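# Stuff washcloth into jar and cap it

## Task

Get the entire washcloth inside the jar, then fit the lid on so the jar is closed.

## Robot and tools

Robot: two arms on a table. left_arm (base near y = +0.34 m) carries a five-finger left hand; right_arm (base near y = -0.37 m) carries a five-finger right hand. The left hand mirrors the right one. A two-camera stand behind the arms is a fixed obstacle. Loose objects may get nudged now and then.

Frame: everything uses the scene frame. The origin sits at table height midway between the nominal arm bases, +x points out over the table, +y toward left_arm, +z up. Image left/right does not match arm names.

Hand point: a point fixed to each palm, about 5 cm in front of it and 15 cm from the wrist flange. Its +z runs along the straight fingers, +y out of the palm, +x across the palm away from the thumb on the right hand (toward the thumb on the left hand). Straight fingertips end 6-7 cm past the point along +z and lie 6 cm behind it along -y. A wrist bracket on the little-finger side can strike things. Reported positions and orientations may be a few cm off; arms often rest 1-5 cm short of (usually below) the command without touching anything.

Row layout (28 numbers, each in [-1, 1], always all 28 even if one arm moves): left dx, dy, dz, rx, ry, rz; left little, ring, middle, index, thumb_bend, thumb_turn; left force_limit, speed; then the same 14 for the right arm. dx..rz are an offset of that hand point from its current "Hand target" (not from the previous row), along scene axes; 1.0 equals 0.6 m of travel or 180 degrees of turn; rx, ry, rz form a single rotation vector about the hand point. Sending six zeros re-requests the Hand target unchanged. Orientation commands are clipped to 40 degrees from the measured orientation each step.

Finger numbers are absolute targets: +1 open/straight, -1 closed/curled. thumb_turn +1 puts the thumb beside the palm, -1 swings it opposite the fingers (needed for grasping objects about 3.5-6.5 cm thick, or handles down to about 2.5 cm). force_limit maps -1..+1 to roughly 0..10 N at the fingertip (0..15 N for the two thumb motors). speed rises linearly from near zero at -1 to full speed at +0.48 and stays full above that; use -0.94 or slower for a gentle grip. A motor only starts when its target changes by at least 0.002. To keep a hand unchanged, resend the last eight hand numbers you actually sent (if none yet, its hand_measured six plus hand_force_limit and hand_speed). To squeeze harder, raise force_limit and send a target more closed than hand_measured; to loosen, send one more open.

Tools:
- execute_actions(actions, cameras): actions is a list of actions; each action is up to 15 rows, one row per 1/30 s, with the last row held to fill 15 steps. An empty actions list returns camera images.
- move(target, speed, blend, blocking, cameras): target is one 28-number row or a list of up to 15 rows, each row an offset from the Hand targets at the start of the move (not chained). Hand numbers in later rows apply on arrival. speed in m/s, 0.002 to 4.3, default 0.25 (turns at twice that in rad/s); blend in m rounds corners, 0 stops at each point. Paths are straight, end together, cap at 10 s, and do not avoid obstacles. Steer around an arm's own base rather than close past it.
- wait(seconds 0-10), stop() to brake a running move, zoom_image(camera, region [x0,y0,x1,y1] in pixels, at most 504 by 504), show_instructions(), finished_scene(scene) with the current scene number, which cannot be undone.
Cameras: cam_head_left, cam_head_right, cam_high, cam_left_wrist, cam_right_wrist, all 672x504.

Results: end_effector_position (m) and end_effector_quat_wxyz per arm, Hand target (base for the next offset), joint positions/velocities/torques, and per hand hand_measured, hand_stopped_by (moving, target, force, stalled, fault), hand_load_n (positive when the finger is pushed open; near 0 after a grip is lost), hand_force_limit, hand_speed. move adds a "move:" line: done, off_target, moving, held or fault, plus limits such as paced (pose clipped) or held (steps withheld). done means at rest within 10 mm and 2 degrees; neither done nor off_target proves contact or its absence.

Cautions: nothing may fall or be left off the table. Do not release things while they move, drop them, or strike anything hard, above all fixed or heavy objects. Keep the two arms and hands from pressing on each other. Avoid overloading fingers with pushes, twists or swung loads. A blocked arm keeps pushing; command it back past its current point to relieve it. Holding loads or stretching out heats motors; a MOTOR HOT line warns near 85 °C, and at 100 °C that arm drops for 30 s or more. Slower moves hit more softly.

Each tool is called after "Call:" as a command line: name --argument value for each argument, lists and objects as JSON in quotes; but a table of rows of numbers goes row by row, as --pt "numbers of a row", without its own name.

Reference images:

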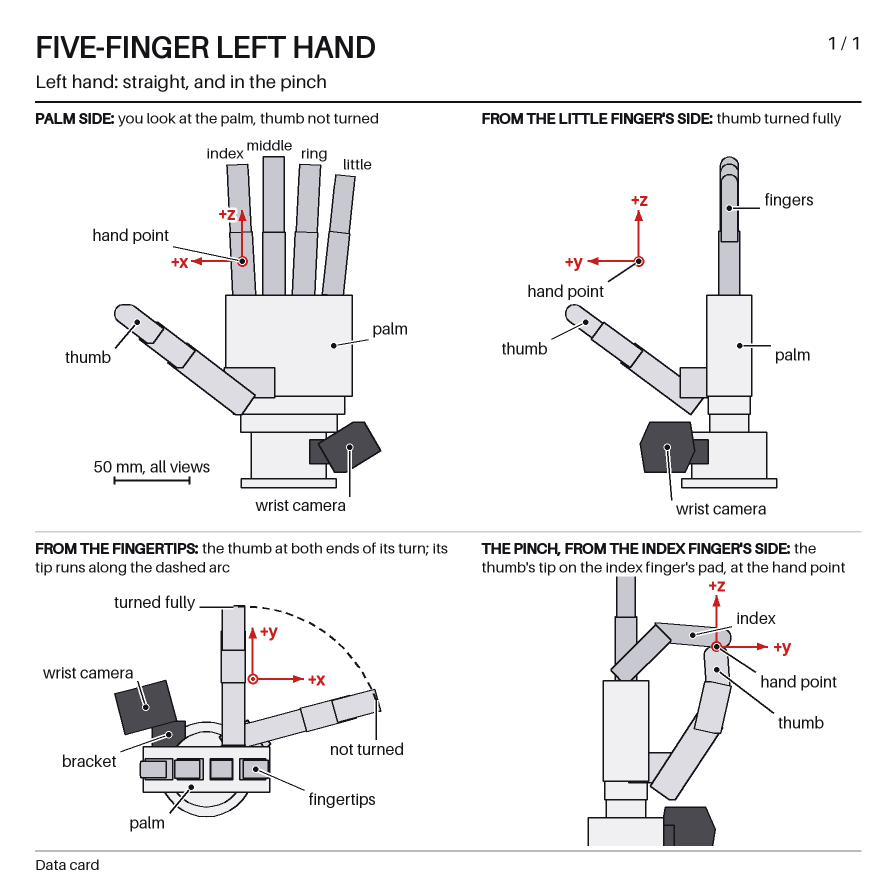

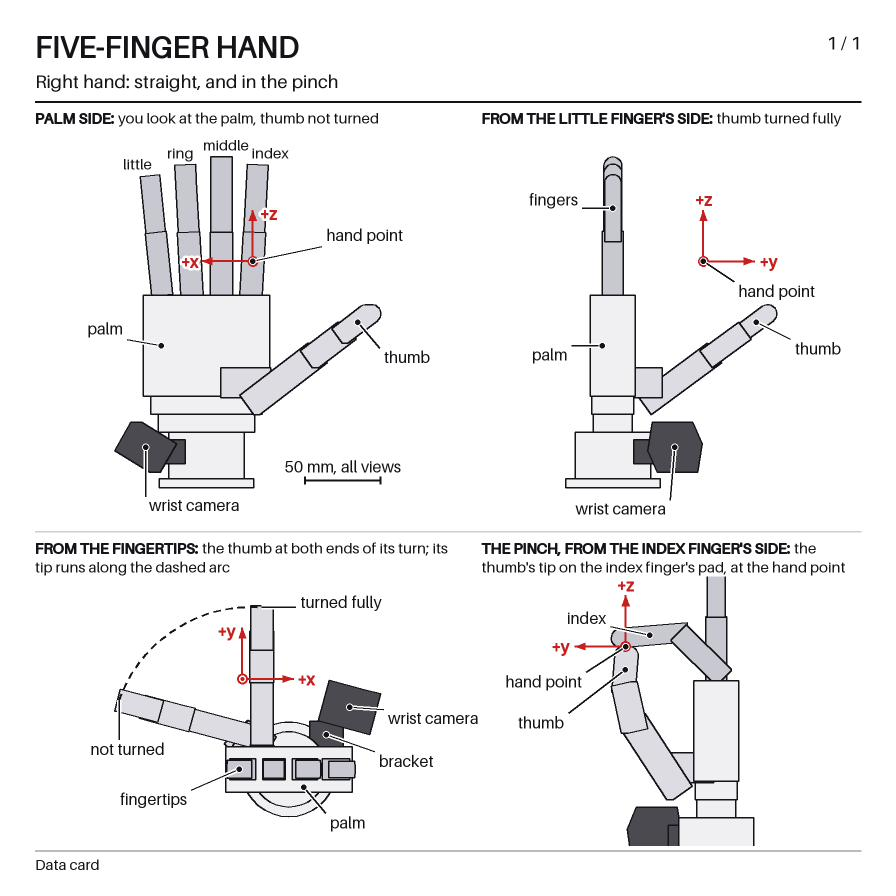

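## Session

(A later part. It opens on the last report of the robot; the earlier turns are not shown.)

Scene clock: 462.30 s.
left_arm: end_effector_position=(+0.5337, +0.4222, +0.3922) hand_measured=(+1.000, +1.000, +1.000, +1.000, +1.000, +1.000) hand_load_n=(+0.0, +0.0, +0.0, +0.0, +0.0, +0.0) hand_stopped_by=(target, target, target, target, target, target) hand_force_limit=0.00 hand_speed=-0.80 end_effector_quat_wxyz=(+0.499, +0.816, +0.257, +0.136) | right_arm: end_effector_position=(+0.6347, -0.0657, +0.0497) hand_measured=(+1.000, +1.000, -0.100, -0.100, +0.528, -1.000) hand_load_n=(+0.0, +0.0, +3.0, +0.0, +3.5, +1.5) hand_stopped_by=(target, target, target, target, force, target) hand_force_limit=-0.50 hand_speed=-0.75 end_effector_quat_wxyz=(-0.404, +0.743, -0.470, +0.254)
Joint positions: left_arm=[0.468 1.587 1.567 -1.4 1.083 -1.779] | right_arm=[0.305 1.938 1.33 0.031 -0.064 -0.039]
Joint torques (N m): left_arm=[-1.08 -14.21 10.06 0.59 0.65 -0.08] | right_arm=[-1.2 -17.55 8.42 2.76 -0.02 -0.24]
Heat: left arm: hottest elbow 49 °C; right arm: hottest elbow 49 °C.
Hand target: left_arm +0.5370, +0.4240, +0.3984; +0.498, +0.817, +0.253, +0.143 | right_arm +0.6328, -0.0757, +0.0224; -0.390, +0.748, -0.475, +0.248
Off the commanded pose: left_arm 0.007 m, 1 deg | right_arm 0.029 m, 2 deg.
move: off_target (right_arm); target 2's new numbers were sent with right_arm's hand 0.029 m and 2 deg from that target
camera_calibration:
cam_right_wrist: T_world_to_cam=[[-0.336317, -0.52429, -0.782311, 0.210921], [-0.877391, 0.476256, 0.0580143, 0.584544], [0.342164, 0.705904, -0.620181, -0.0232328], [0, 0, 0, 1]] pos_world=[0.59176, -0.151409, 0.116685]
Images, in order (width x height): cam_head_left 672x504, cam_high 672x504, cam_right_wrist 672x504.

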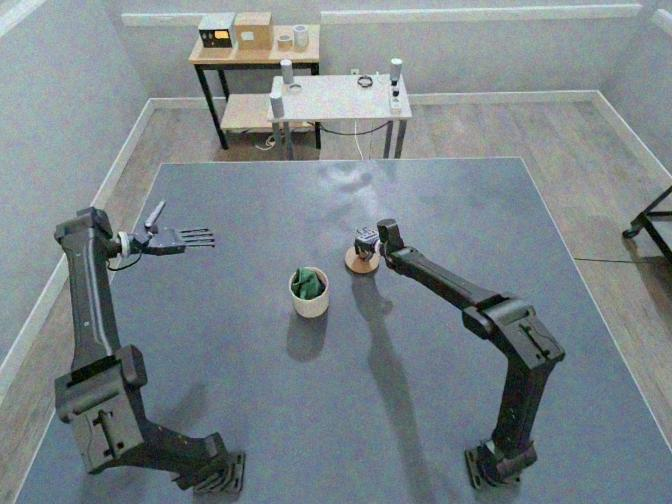

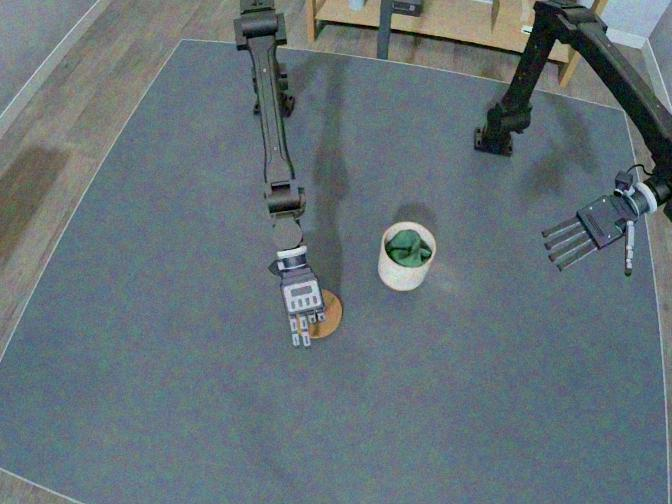

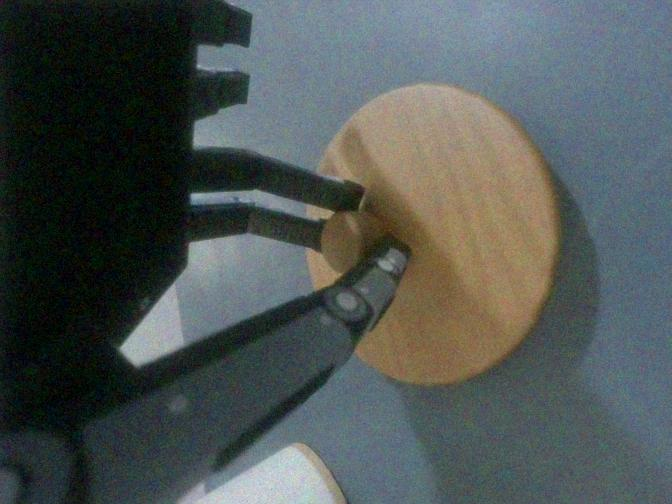

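Call:
move --pt "0 0 0 0 0 0 1 1 1 1 1 1 0 -0.8 0.0 0.0 0.0 0 0 0 1 1 -0.6 -0.6 0.1 -1 -0.2 -0.7" --cameras '["cam_head_left","cam_high","cam_right_wrist"]' --speed 0.06

Call:
zoom_image --camera "cam_right_wrist" --region '[180, 80, 600, 460]'

Call:
zoom_image --camera "cam_head_left" --region '[320, 210, 420, 290]'

Scene clock: 467.57 s.
left_arm: end_effector_position=(+0.5337, +0.4222, +0.3922) hand_measured=(+1.000, +1.000, +1.000, +1.000, +1.000, +1.000) hand_load_n=(+0.0, +0.0, +0.0, +0.0, +0.0, +0.0) hand_stopped_by=(target, target, target, target, target, target) hand_force_limit=0.00 hand_speed=-0.80 end_effector_quat_wxyz=(+0.499, +0.816, +0.257, +0.136) | right_arm: end_effector_position=(+0.6347, -0.0657, +0.0494) hand_measured=(+1.000, +1.000, -0.122, -0.150, +0.522, -1.000) hand_load_n=(+0.0, +0.0, +8.5, +9.5, +12.5, +2.0) hand_stopped_by=(target, target, force, force, force, target) hand_force_limit=-0.20 hand_speed=-0.70 end_effector_quat_wxyz=(-0.404, +0.743, -0.469, +0.254)
Joint positions: left_arm=[0.468 1.587 1.567 -1.4 1.083 -1.779] | right_arm=[0.305 1.939 1.33 0.031 -0.064 -0.04]
Joint torques (N m): left_arm=[-1.14 -13.92 10.09 0.59 0.65 -0.09] | right_arm=[-1.2 -17.61 8.42 2.78 -0.01 -0.24]
Heat: left arm: hottest elbow 49 °C; right arm: hottest elbow 48 °C.
Hand target: left_arm +0.5370, +0.4240, +0.3984; +0.498, +0.817, +0.253, +0.143 | right_arm +0.6328, -0.0757, +0.0224; -0.390, +0.748, -0.475, +0.248
Off the commanded pose: left_arm 0.007 m, 1 deg | right_arm 0.029 m, 2 deg.
move: off_target (right_arm)
camera_calibration:
cam_right_wrist: T_world_to_cam=[[-0.336325, -0.524631, -0.782079, 0.210613], [-0.877506, 0.476042, 0.0580258, 0.584597], [0.34186, 0.705795, -0.620472, -0.0232222], [0, 0, 0, 1]] pos_world=[0.59176, -0.151408, 0.116386]
Images, in order (width x height): cam_head_left 672x504, cam_high 672x504, cam_right_wrist 672x504.

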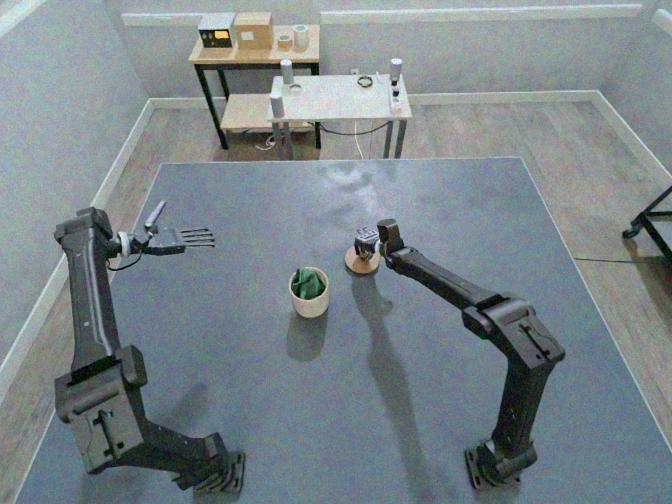

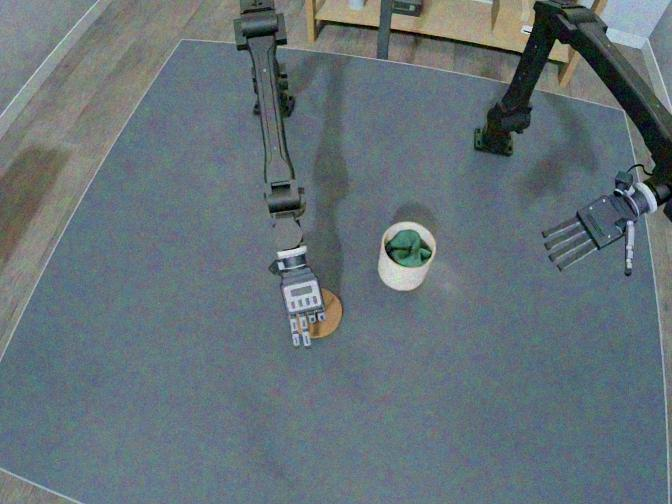

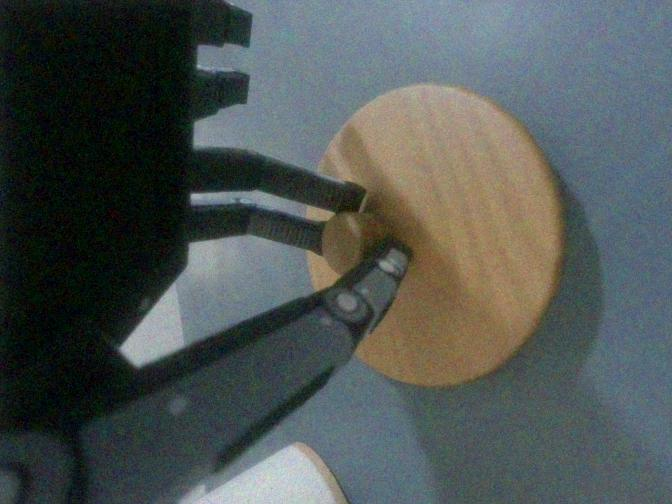

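Scaled by 1.200 from the camera's 672x504 image, which has a finer 960x720 frame.

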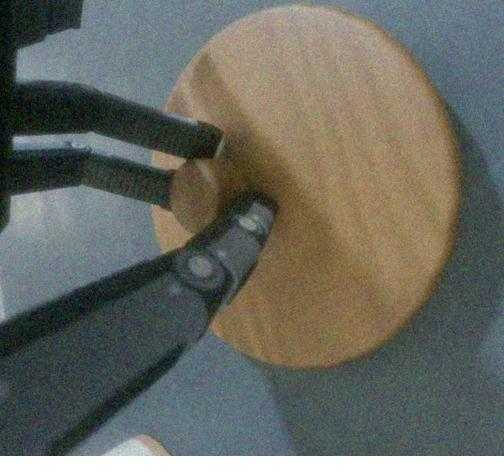

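Scaled by 5.040 from the camera's 672x504 image, which has a finer 960x720 frame.

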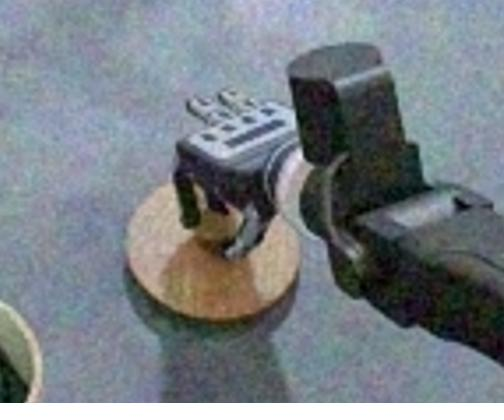

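Call:
move --pt "0 0 0 0 0 0 1 1 1 1 1 1 0 -0.8 0.003 0.017 0.18 0.0 0.0 0.0 1 1 -0.6 -0.6 0.1 -1 -0.2 -0.7" --cameras '["cam_head_left","cam_high","cam_right_wrist"]' --speed 0.06

Call:
zoom_image --camera "cam_right_wrist" --region '[180, 80, 600, 460]'

Call:
zoom_image --camera "cam_head_left" --region '[300, 190, 420, 290]'

Scene clock: 472.30 s.
left_arm: end_effector_position=(+0.5337, +0.4222, +0.3922) hand_measured=(+1.000, +1.000, +1.000, +1.000, +1.000, +1.000) hand_load_n=(-0.5, +0.0, +0.0, +0.0, +0.0, +0.0) hand_stopped_by=(target, target, target, target, target, target) hand_force_limit=0.00 hand_speed=-0.80 end_effector_quat_wxyz=(+0.499, +0.816, +0.257, +0.136) | right_arm: end_effector_position=(+0.6100, -0.0767, +0.0869) hand_measured=(+1.000, +1.000, -0.122, -0.150, +0.522, -1.000) hand_load_n=(+0.0, +0.0, +8.0, +7.5, +14.0, +1.0) hand_stopped_by=(target, target, force, force, force, target) hand_force_limit=-0.20 hand_speed=-0.70 end_effector_quat_wxyz=(-0.363, +0.762, -0.485, +0.228)
Joint positions: left_arm=[0.468 1.587 1.567 -1.4 1.083 -1.779] | right_arm=[0.305 1.851 1.367 -0.202 -0.057 -0.04]
Joint torques (N m): left_arm=[-1.32 -14.21 10.07 0.59 0.65 -0.08] | right_arm=[0.09 -20.95 15.43 1.89 0.21 -0.15]
Heat: left arm: hottest elbow 49 °C; right arm: hottest elbow 48 °C.
Hand target: left_arm +0.5370, +0.4240, +0.3984; +0.498, +0.817, +0.253, +0.143 | right_arm +0.6346, -0.0655, +0.1304; -0.390, +0.748, -0.475, +0.248
Off the commanded pose: left_arm 0.007 m, 1 deg | right_arm 0.051 m, 4 deg.
move: off_target (right_arm)
camera_calibration:
cam_right_wrist: T_world_to_cam=[[-0.414034, -0.554759, -0.721677, 0.265769], [-0.865783, 0.484802, 0.124038, 0.553774], [0.28106, 0.676173, -0.681026, 0.0563258], [0, 0, 0, 1]] pos_world=[0.573655, -0.159119, 0.16147]
Images, in order (width x height): cam_head_left 672x504, cam_high 672x504, cam_right_wrist 672x504.

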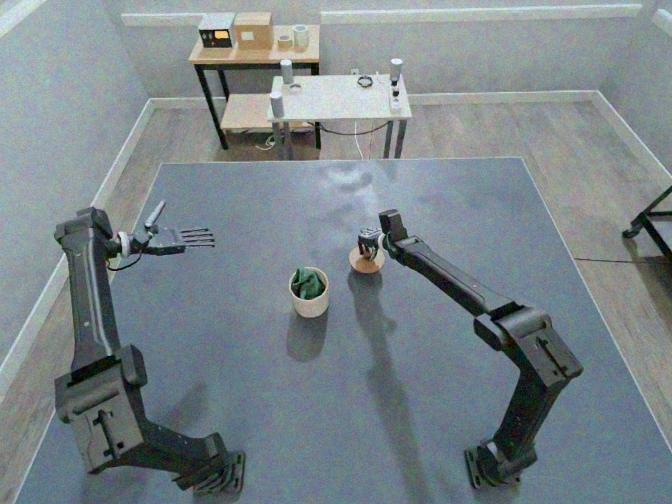

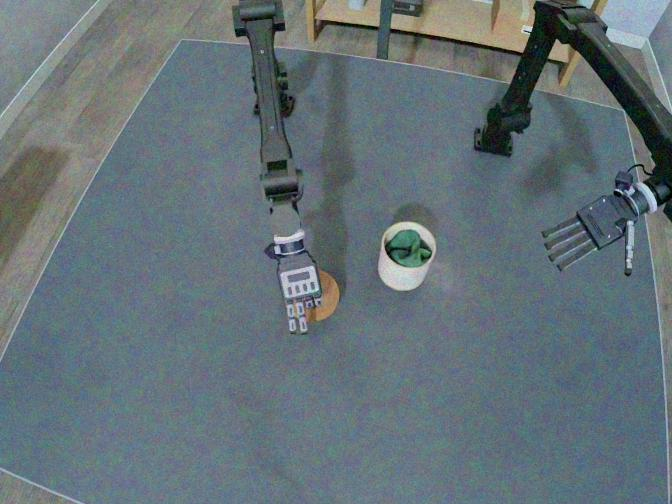

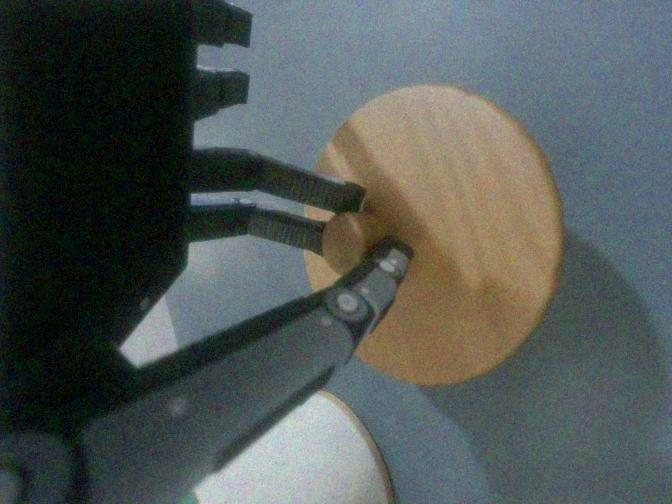

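Scaled by 1.200 from the camera's 672x504 image, which has a finer 960x720 frame.

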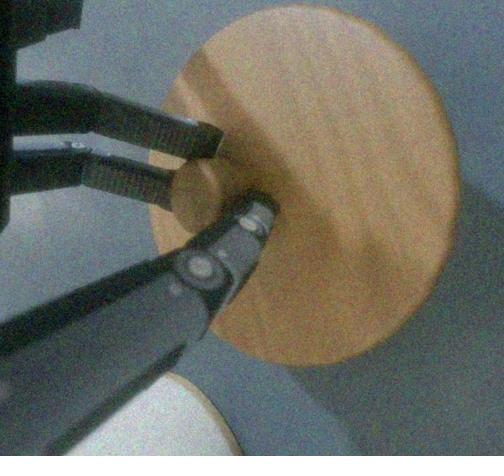

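Scaled by 4.200 from the camera's 672x504 image, which has a finer 960x720 frame.

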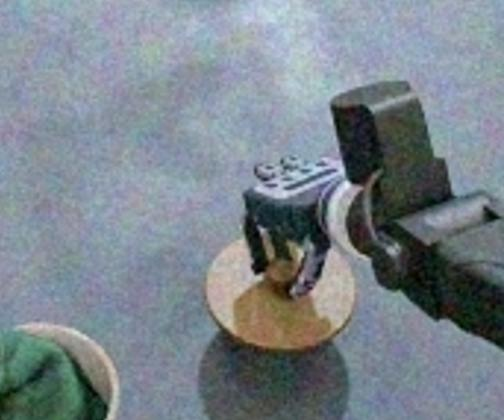

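Call:
move --pt "0 0 0 0 0 0 1 1 1 1 1 1 0 -0.8 0.0 0.0 0.21 0.0141 -0.0302 0.0 1 1 -0.6 -0.6 0.1 -1 -0.2 -0.7" --pt "0 0 0 0 0 0 1 1 1 1 1 1 0 -0.8 -0.25 0.29 0.24 0.019 -0.0276 0.1056 1 1 -0.6 -0.6 0.1 -1 -0.2 -0.7" --cameras '["cam_head_left","cam_head_right","cam_high","cam_right_wrist"]' --speed 0.1 --blend '[0.02,0]'

Call:
zoom_image --camera "cam_high" --region '[340, 180, 480, 310]'

Call:
zoom_image --camera "cam_head_left" --region '[250, 200, 370, 330]'

Call:
zoom_image --camera "cam_head_right" --region '[250, 200, 370, 330]'

Scene clock: 490.30 s.
left_arm: end_effector_position=(+0.5337, +0.4222, +0.3922) hand_measured=(+1.000, +1.000, +1.000, +1.000, +1.000, +1.000) hand_load_n=(+0.0, +0.0, +0.0, +0.0, +0.0, +0.0) hand_stopped_by=(target, target, target, target, target, target) hand_force_limit=0.00 hand_speed=-0.80 end_effector_quat_wxyz=(+0.499, +0.816, +0.257, +0.136) | right_arm: end_effector_position=(+0.4816, +0.1003, +0.2372) hand_measured=(+1.000, +1.000, -0.122, -0.150, +0.522, -1.000) hand_load_n=(+0.0, +0.0, +8.0, +7.5, +13.5, +1.0) hand_stopped_by=(target, target, force, force, force, target) hand_force_limit=-0.20 hand_speed=-0.70 end_effector_quat_wxyz=(-0.445, +0.805, -0.345, +0.188)
Joint positions: left_arm=[0.468 1.587 1.567 -1.4 1.083 -1.779] | right_arm=[0.616 1.654 1.452 -0.362 -0.071 -0.04]
Joint torques (N m): left_arm=[-1.08 -14.1 10.06 0.62 0.66 -0.08] | right_arm=[0.03 -19.43 14.32 2.19 0.02 -0.18]
Heat: left arm: hottest elbow 49 °C; right arm: hottest elbow 52 °C.
Hand target: left_arm +0.5370, +0.4240, +0.3984; +0.498, +0.817, +0.253, +0.143 | right_arm +0.4846, +0.1085, +0.2745; -0.468, +0.793, -0.335, +0.198
Off the commanded pose: left_arm 0.007 m, 1 deg | right_arm 0.038 m, 3 deg.
move: off_target (right_arm)
camera_calibration:
cam_right_wrist: T_world_to_cam=[[-0.148738, -0.593891, -0.790677, 0.311725], [-0.982783, 0.177404, 0.0516243, 0.442534], [0.10961, 0.784743, -0.610053, 0.129893], [0, 0, 0, 1]] pos_world=[0.467043, 0.00469098, 0.30287]
Images, in order (width x height): cam_head_left 672x504, cam_head_right 672x504, cam_high 672x504, cam_right_wrist 672x504.

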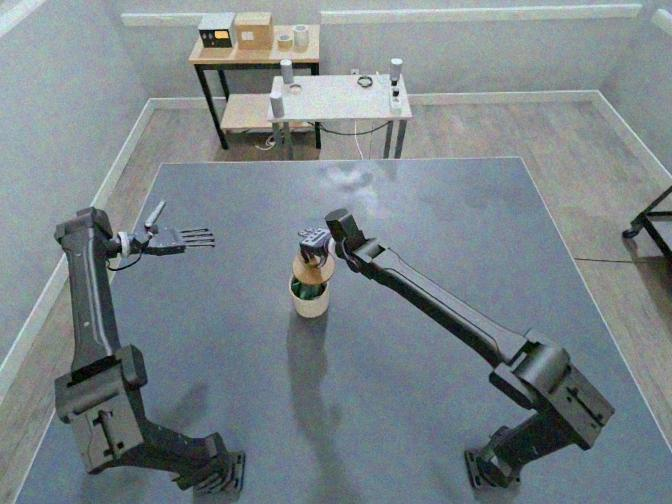

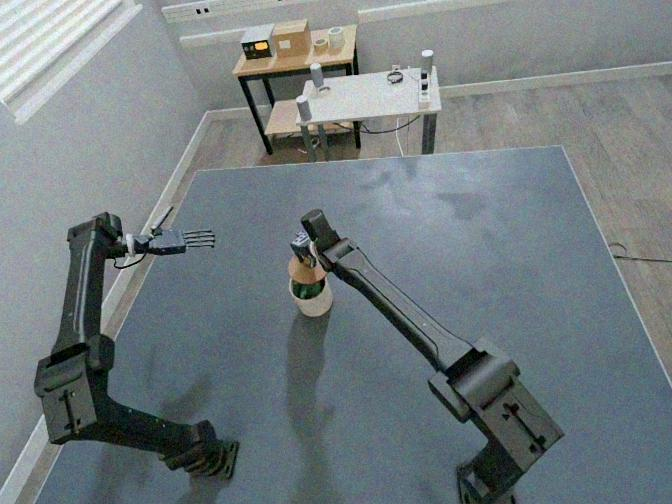

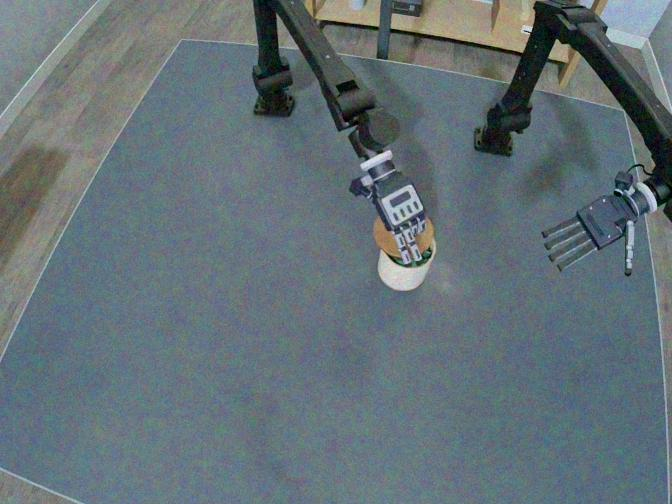

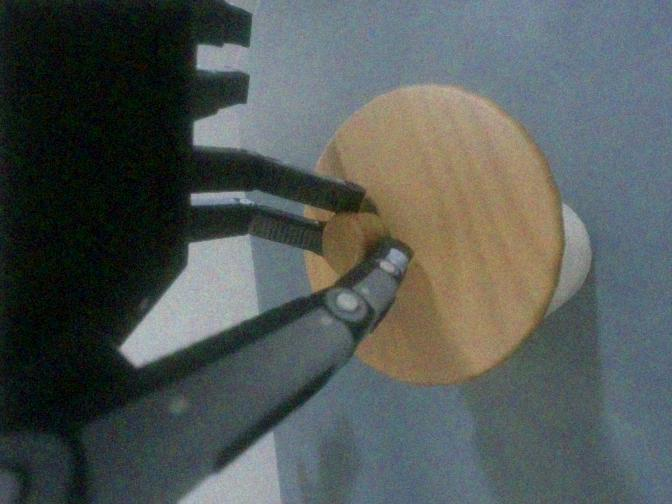

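Scaled by 3.600 from the camera's 672x504 image, which has a finer 960x720 frame.

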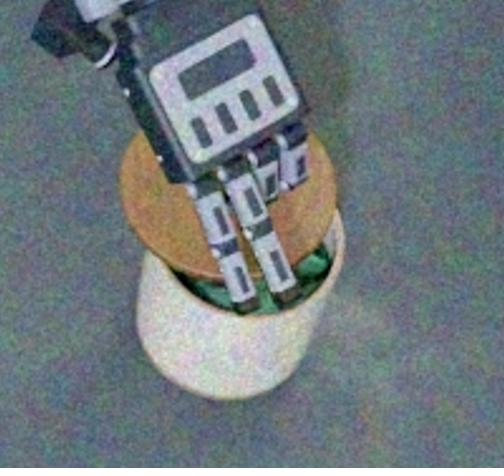

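Scaled by 3.877 from the camera's 672x504 image, which has a finer 960x720 frame.

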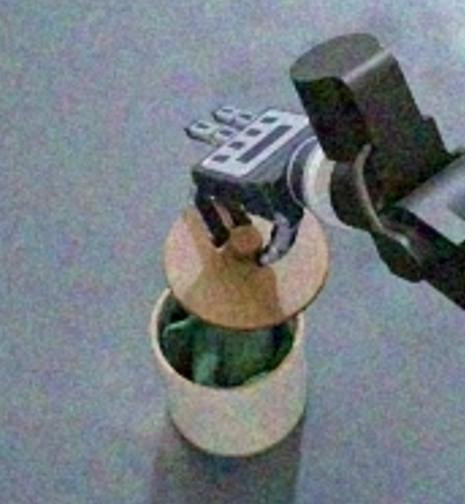

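Scaled by 3.877 from the camera's 672x504 image, which has a finer 960x720 frame.

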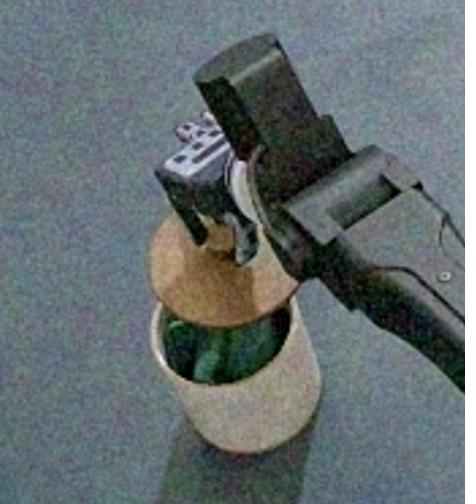

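Call:
move --target '[0,0,0,0,0,0,1,1,1,1,1,1,0,-0.8,-0.0167,0.0325,-0.03,0,0,0,1,1,-0.6,-0.6,0.1,-1,-0.2,-0.7]' --cameras '["cam_head_left","cam_head_right","cam_high","cam_right_wrist"]' --speed 0.06

Call:
zoom_image --camera "cam_high" --region '[350, 190, 460, 300]'

Call:
zoom_image --camera "cam_head_left" --region '[260, 220, 360, 330]'

Call:
zoom_image --camera "cam_head_right" --region '[260, 220, 360, 330]'

Scene clock: 500.90 s.
left_arm: end_effector_position=(+0.5337, +0.4222, +0.3922) hand_measured=(+1.000, +1.000, +1.000, +1.000, +1.000, +1.000) hand_load_n=(+0.0, +0.0, +0.0, +0.0, +0.0, +0.0) hand_stopped_by=(target, target, target, target, target, target) hand_force_limit=0.00 hand_speed=-0.80 end_effector_quat_wxyz=(+0.499, +0.816, +0.257, +0.136) | right_arm: end_effector_position=(+0.4708, +0.1175, +0.2399) hand_measured=(+1.000, +1.000, -0.122, -0.150, +0.522, -1.000) hand_load_n=(+0.0, +0.0, +8.0, +7.5, +14.0, +1.0) hand_stopped_by=(target, target, force, force, force, target) hand_force_limit=-0.20 hand_speed=-0.70 end_effector_quat_wxyz=(-0.450, +0.804, -0.337, +0.193)
Joint positions: left_arm=[0.468 1.587 1.567 -1.4 1.083 -1.779] | right_arm=[0.653 1.654 1.452 -0.345 -0.042 -0.034]
Joint torques (N m): left_arm=[-1.08 -14.27 10.13 0.62 0.66 -0.09] | right_arm=[0.67 -17.61 12.72 3.18 0.22 -0.04]
Heat: left arm: hottest elbow 49 °C; right arm: hottest elbow 51 °C.
Hand target: left_arm +0.5370, +0.4240, +0.3984; +0.498, +0.817, +0.253, +0.143 | right_arm +0.4745, +0.1280, +0.2564; -0.468, +0.793, -0.335, +0.198
Off the commanded pose: left_arm 0.007 m, 1 deg | right_arm 0.020 m, 2 deg.
move: off_target (right_arm)
camera_calibration:
cam_right_wrist: T_world_to_cam=[[-0.127931, -0.593382, -0.794689, 0.313507], [-0.98524, 0.167925, 0.033219, 0.435446], [0.113737, 0.787209, -0.606107, 0.116134], [0, 0, 0, 1]] pos_world=[0.455917, 0.0214858, 0.305065]
Images, in order (width x height): cam_head_left 672x504, cam_head_right 672x504, cam_high 672x504, cam_right_wrist 672x504.

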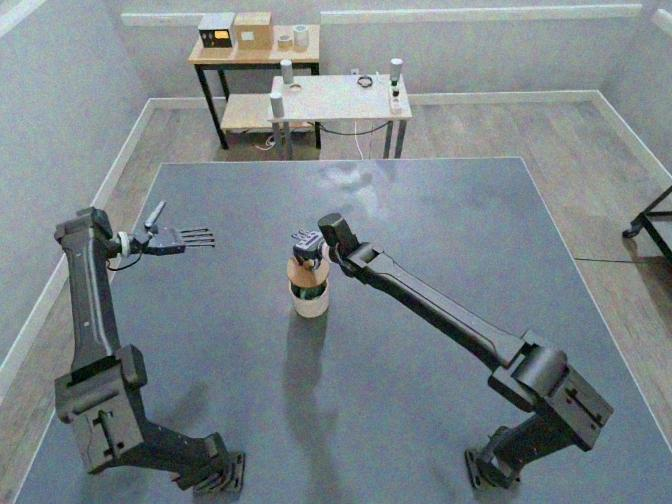

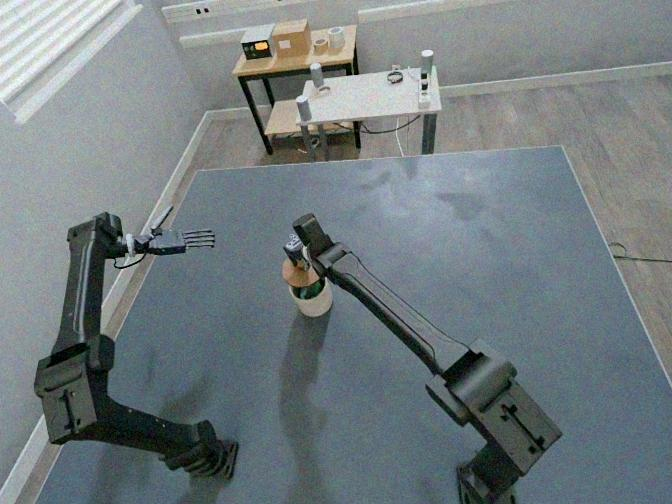

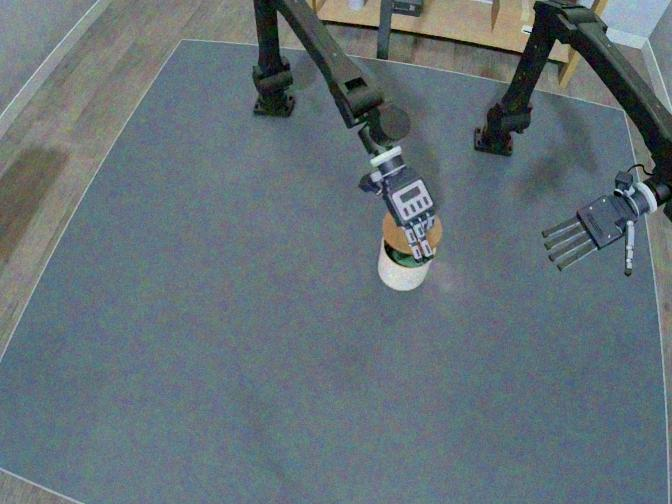

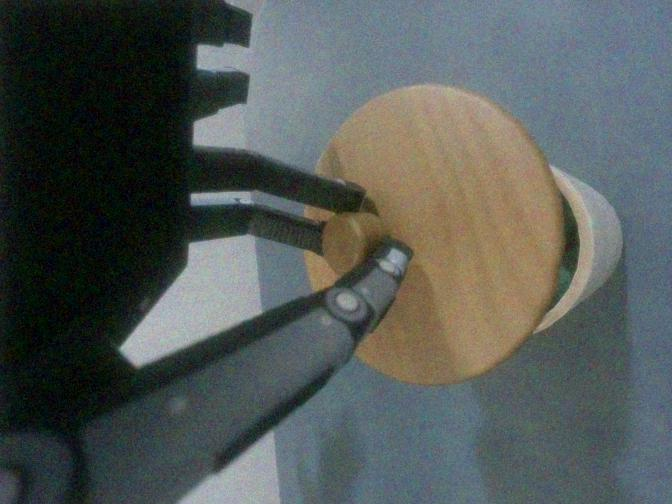

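Scaled by 4.582 from the camera's 672x504 image, which has a finer 960x720 frame.

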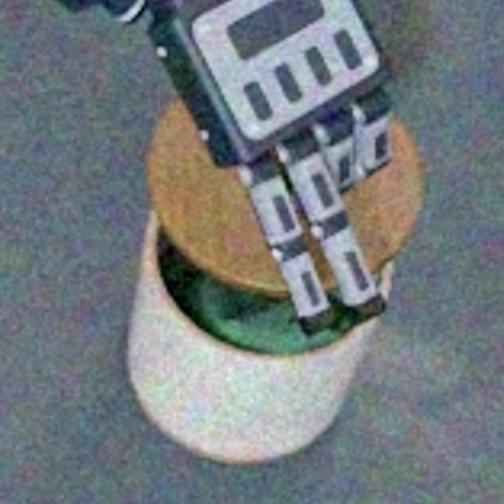

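Scaled by 4.582 from the camera's 672x504 image, which has a finer 960x720 frame.

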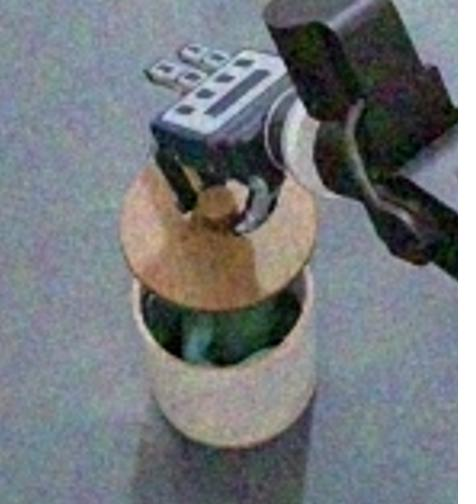

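Scaled by 4.582 from the camera's 672x504 image, which has a finer 960x720 frame.

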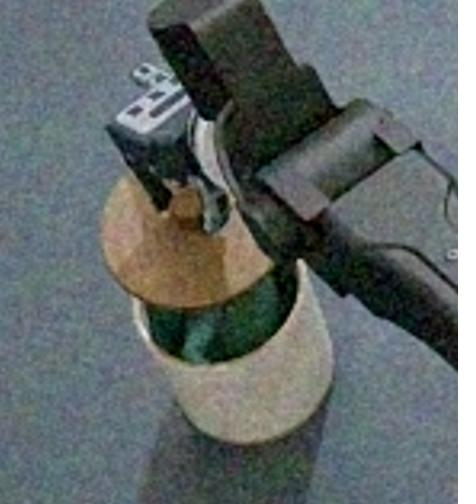

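Call:
move --target '[0,0,0,0,0,0,1,1,1,1,1,1,0,-0.8,-0.003,0.004,-0.115,0,0,0,1,1,-0.6,-0.6,0.1,-1,-0.2,-0.7]' --cameras '["cam_head_left","cam_head_right","cam_high","cam_right_wrist"]' --speed 0.06

Call:
zoom_image --camera "cam_high" --region '[350, 190, 460, 300]'

Call:
zoom_image --camera "cam_head_left" --region '[260, 220, 360, 330]'

Call:
zoom_image --camera "cam_head_right" --region '[260, 220, 360, 330]'

Scene clock: 508.40 s.
left_arm: end_effector_position=(+0.5337, +0.4222, +0.3922) hand_measured=(+1.000, +1.000, +1.000, +1.000, +1.000, +1.000) hand_load_n=(+0.0, +0.0, +0.0, +0.0, +0.0, +0.0) hand_stopped_by=(target, target, target, target, target, target) hand_force_limit=0.00 hand_speed=-0.80 end_effector_quat_wxyz=(+0.499, +0.816, +0.257, +0.136) | right_arm: end_effector_position=(+0.4763, +0.1222, +0.1978) hand_measured=(+1.000, +1.000, -0.122, -0.150, +0.522, -1.000) hand_load_n=(+0.0, +0.0, +8.0, +7.0, +14.0, +1.0) hand_stopped_by=(target, target, force, force, force, target) hand_force_limit=-0.20 hand_speed=-0.70 end_effector_quat_wxyz=(-0.467, +0.793, -0.334, +0.203)
Joint positions: left_arm=[0.468 1.587 1.567 -1.4 1.083 -1.779] | right_arm=[0.654 1.686 1.355 -0.173 -0.038 -0.032]
Joint torques (N m): left_arm=[-1.08 -14.15 10.07 0.55 0.67 -0.09] | right_arm=[0.85 -16.56 10.18 3.26 0.24 -0.04]
Heat: left arm: hottest elbow 49 °C; right arm: hottest elbow 51 °C.
Hand target: left_arm +0.5370, +0.4240, +0.3984; +0.498, +0.817, +0.253, +0.143 | right_arm +0.4727, +0.1304, +0.1874; -0.468, +0.793, -0.335, +0.198
Off the commanded pose: left_arm 0.007 m, 1 deg | right_arm 0.014 m, 1 deg.
move: off_target (right_arm)
camera_calibration:
cam_right_wrist: T_world_to_cam=[[-0.1036, -0.569981, -0.815101, 0.273219], [-0.985143, 0.171657, 0.00517688, 0.446474], [0.136967, 0.803527, -0.579296, 0.0678986], [0, 0, 0, 1]] pos_world=[0.458847, 0.024531, 0.259723]
Images, in order (width x height): cam_head_left 672x504, cam_head_right 672x504, cam_high 672x504, cam_right_wrist 672x504.

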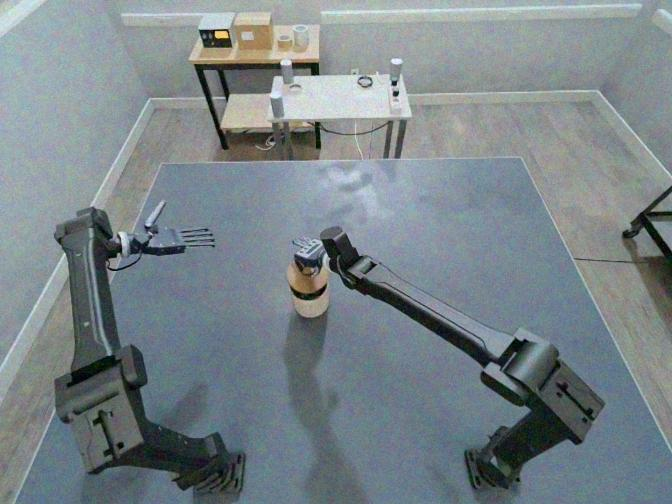

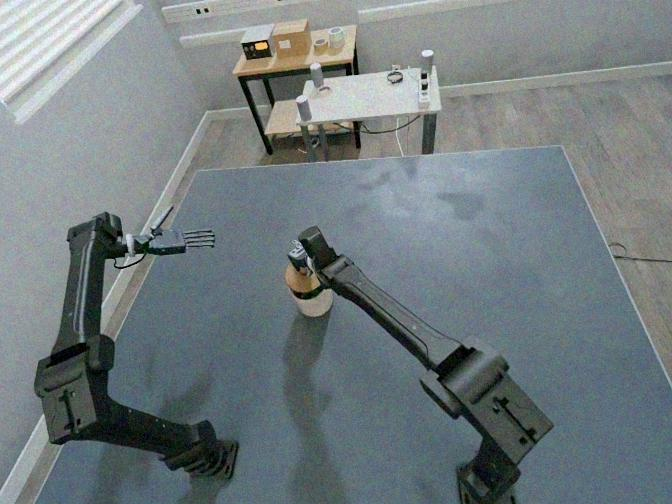

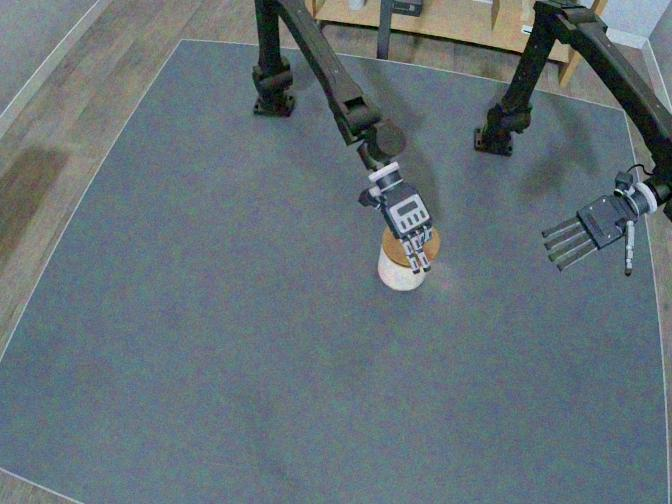

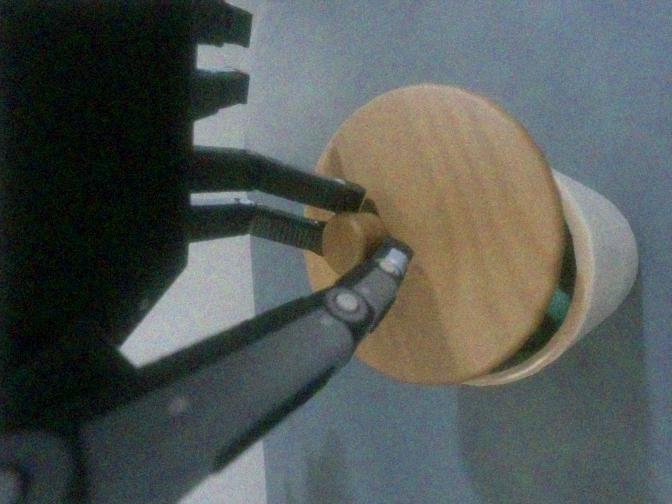

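Scaled by 4.582 from the camera's 672x504 image, which has a finer 960x720 frame.

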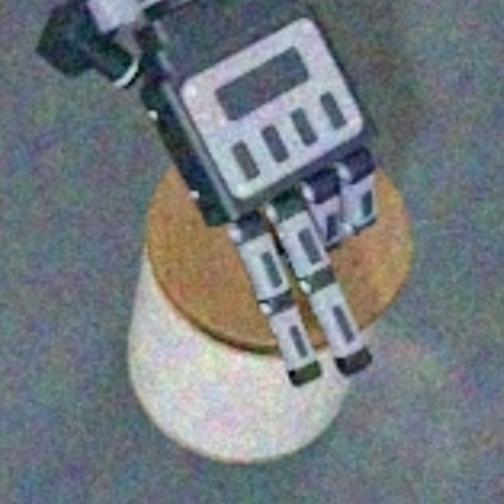

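Scaled by 4.582 from the camera's 672x504 image, which has a finer 960x720 frame.

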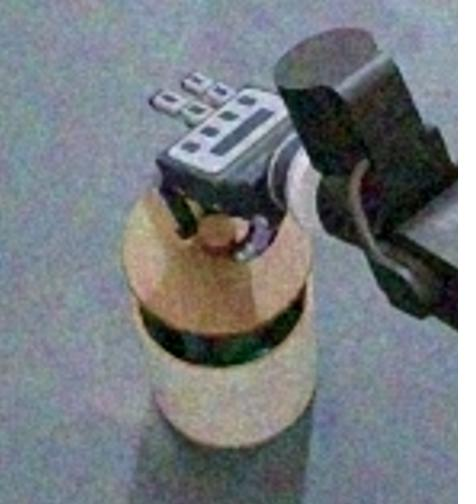

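Scaled by 4.582 from the camera's 672x504 image, which has a finer 960x720 frame.

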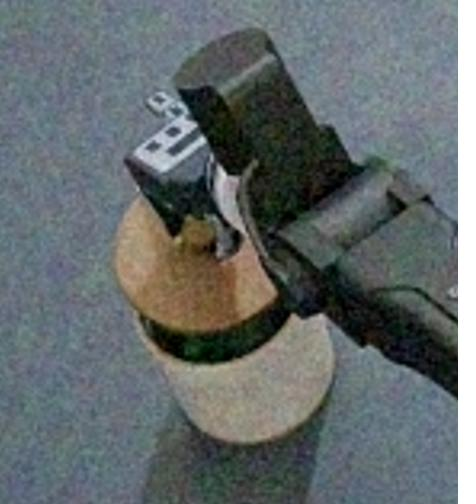

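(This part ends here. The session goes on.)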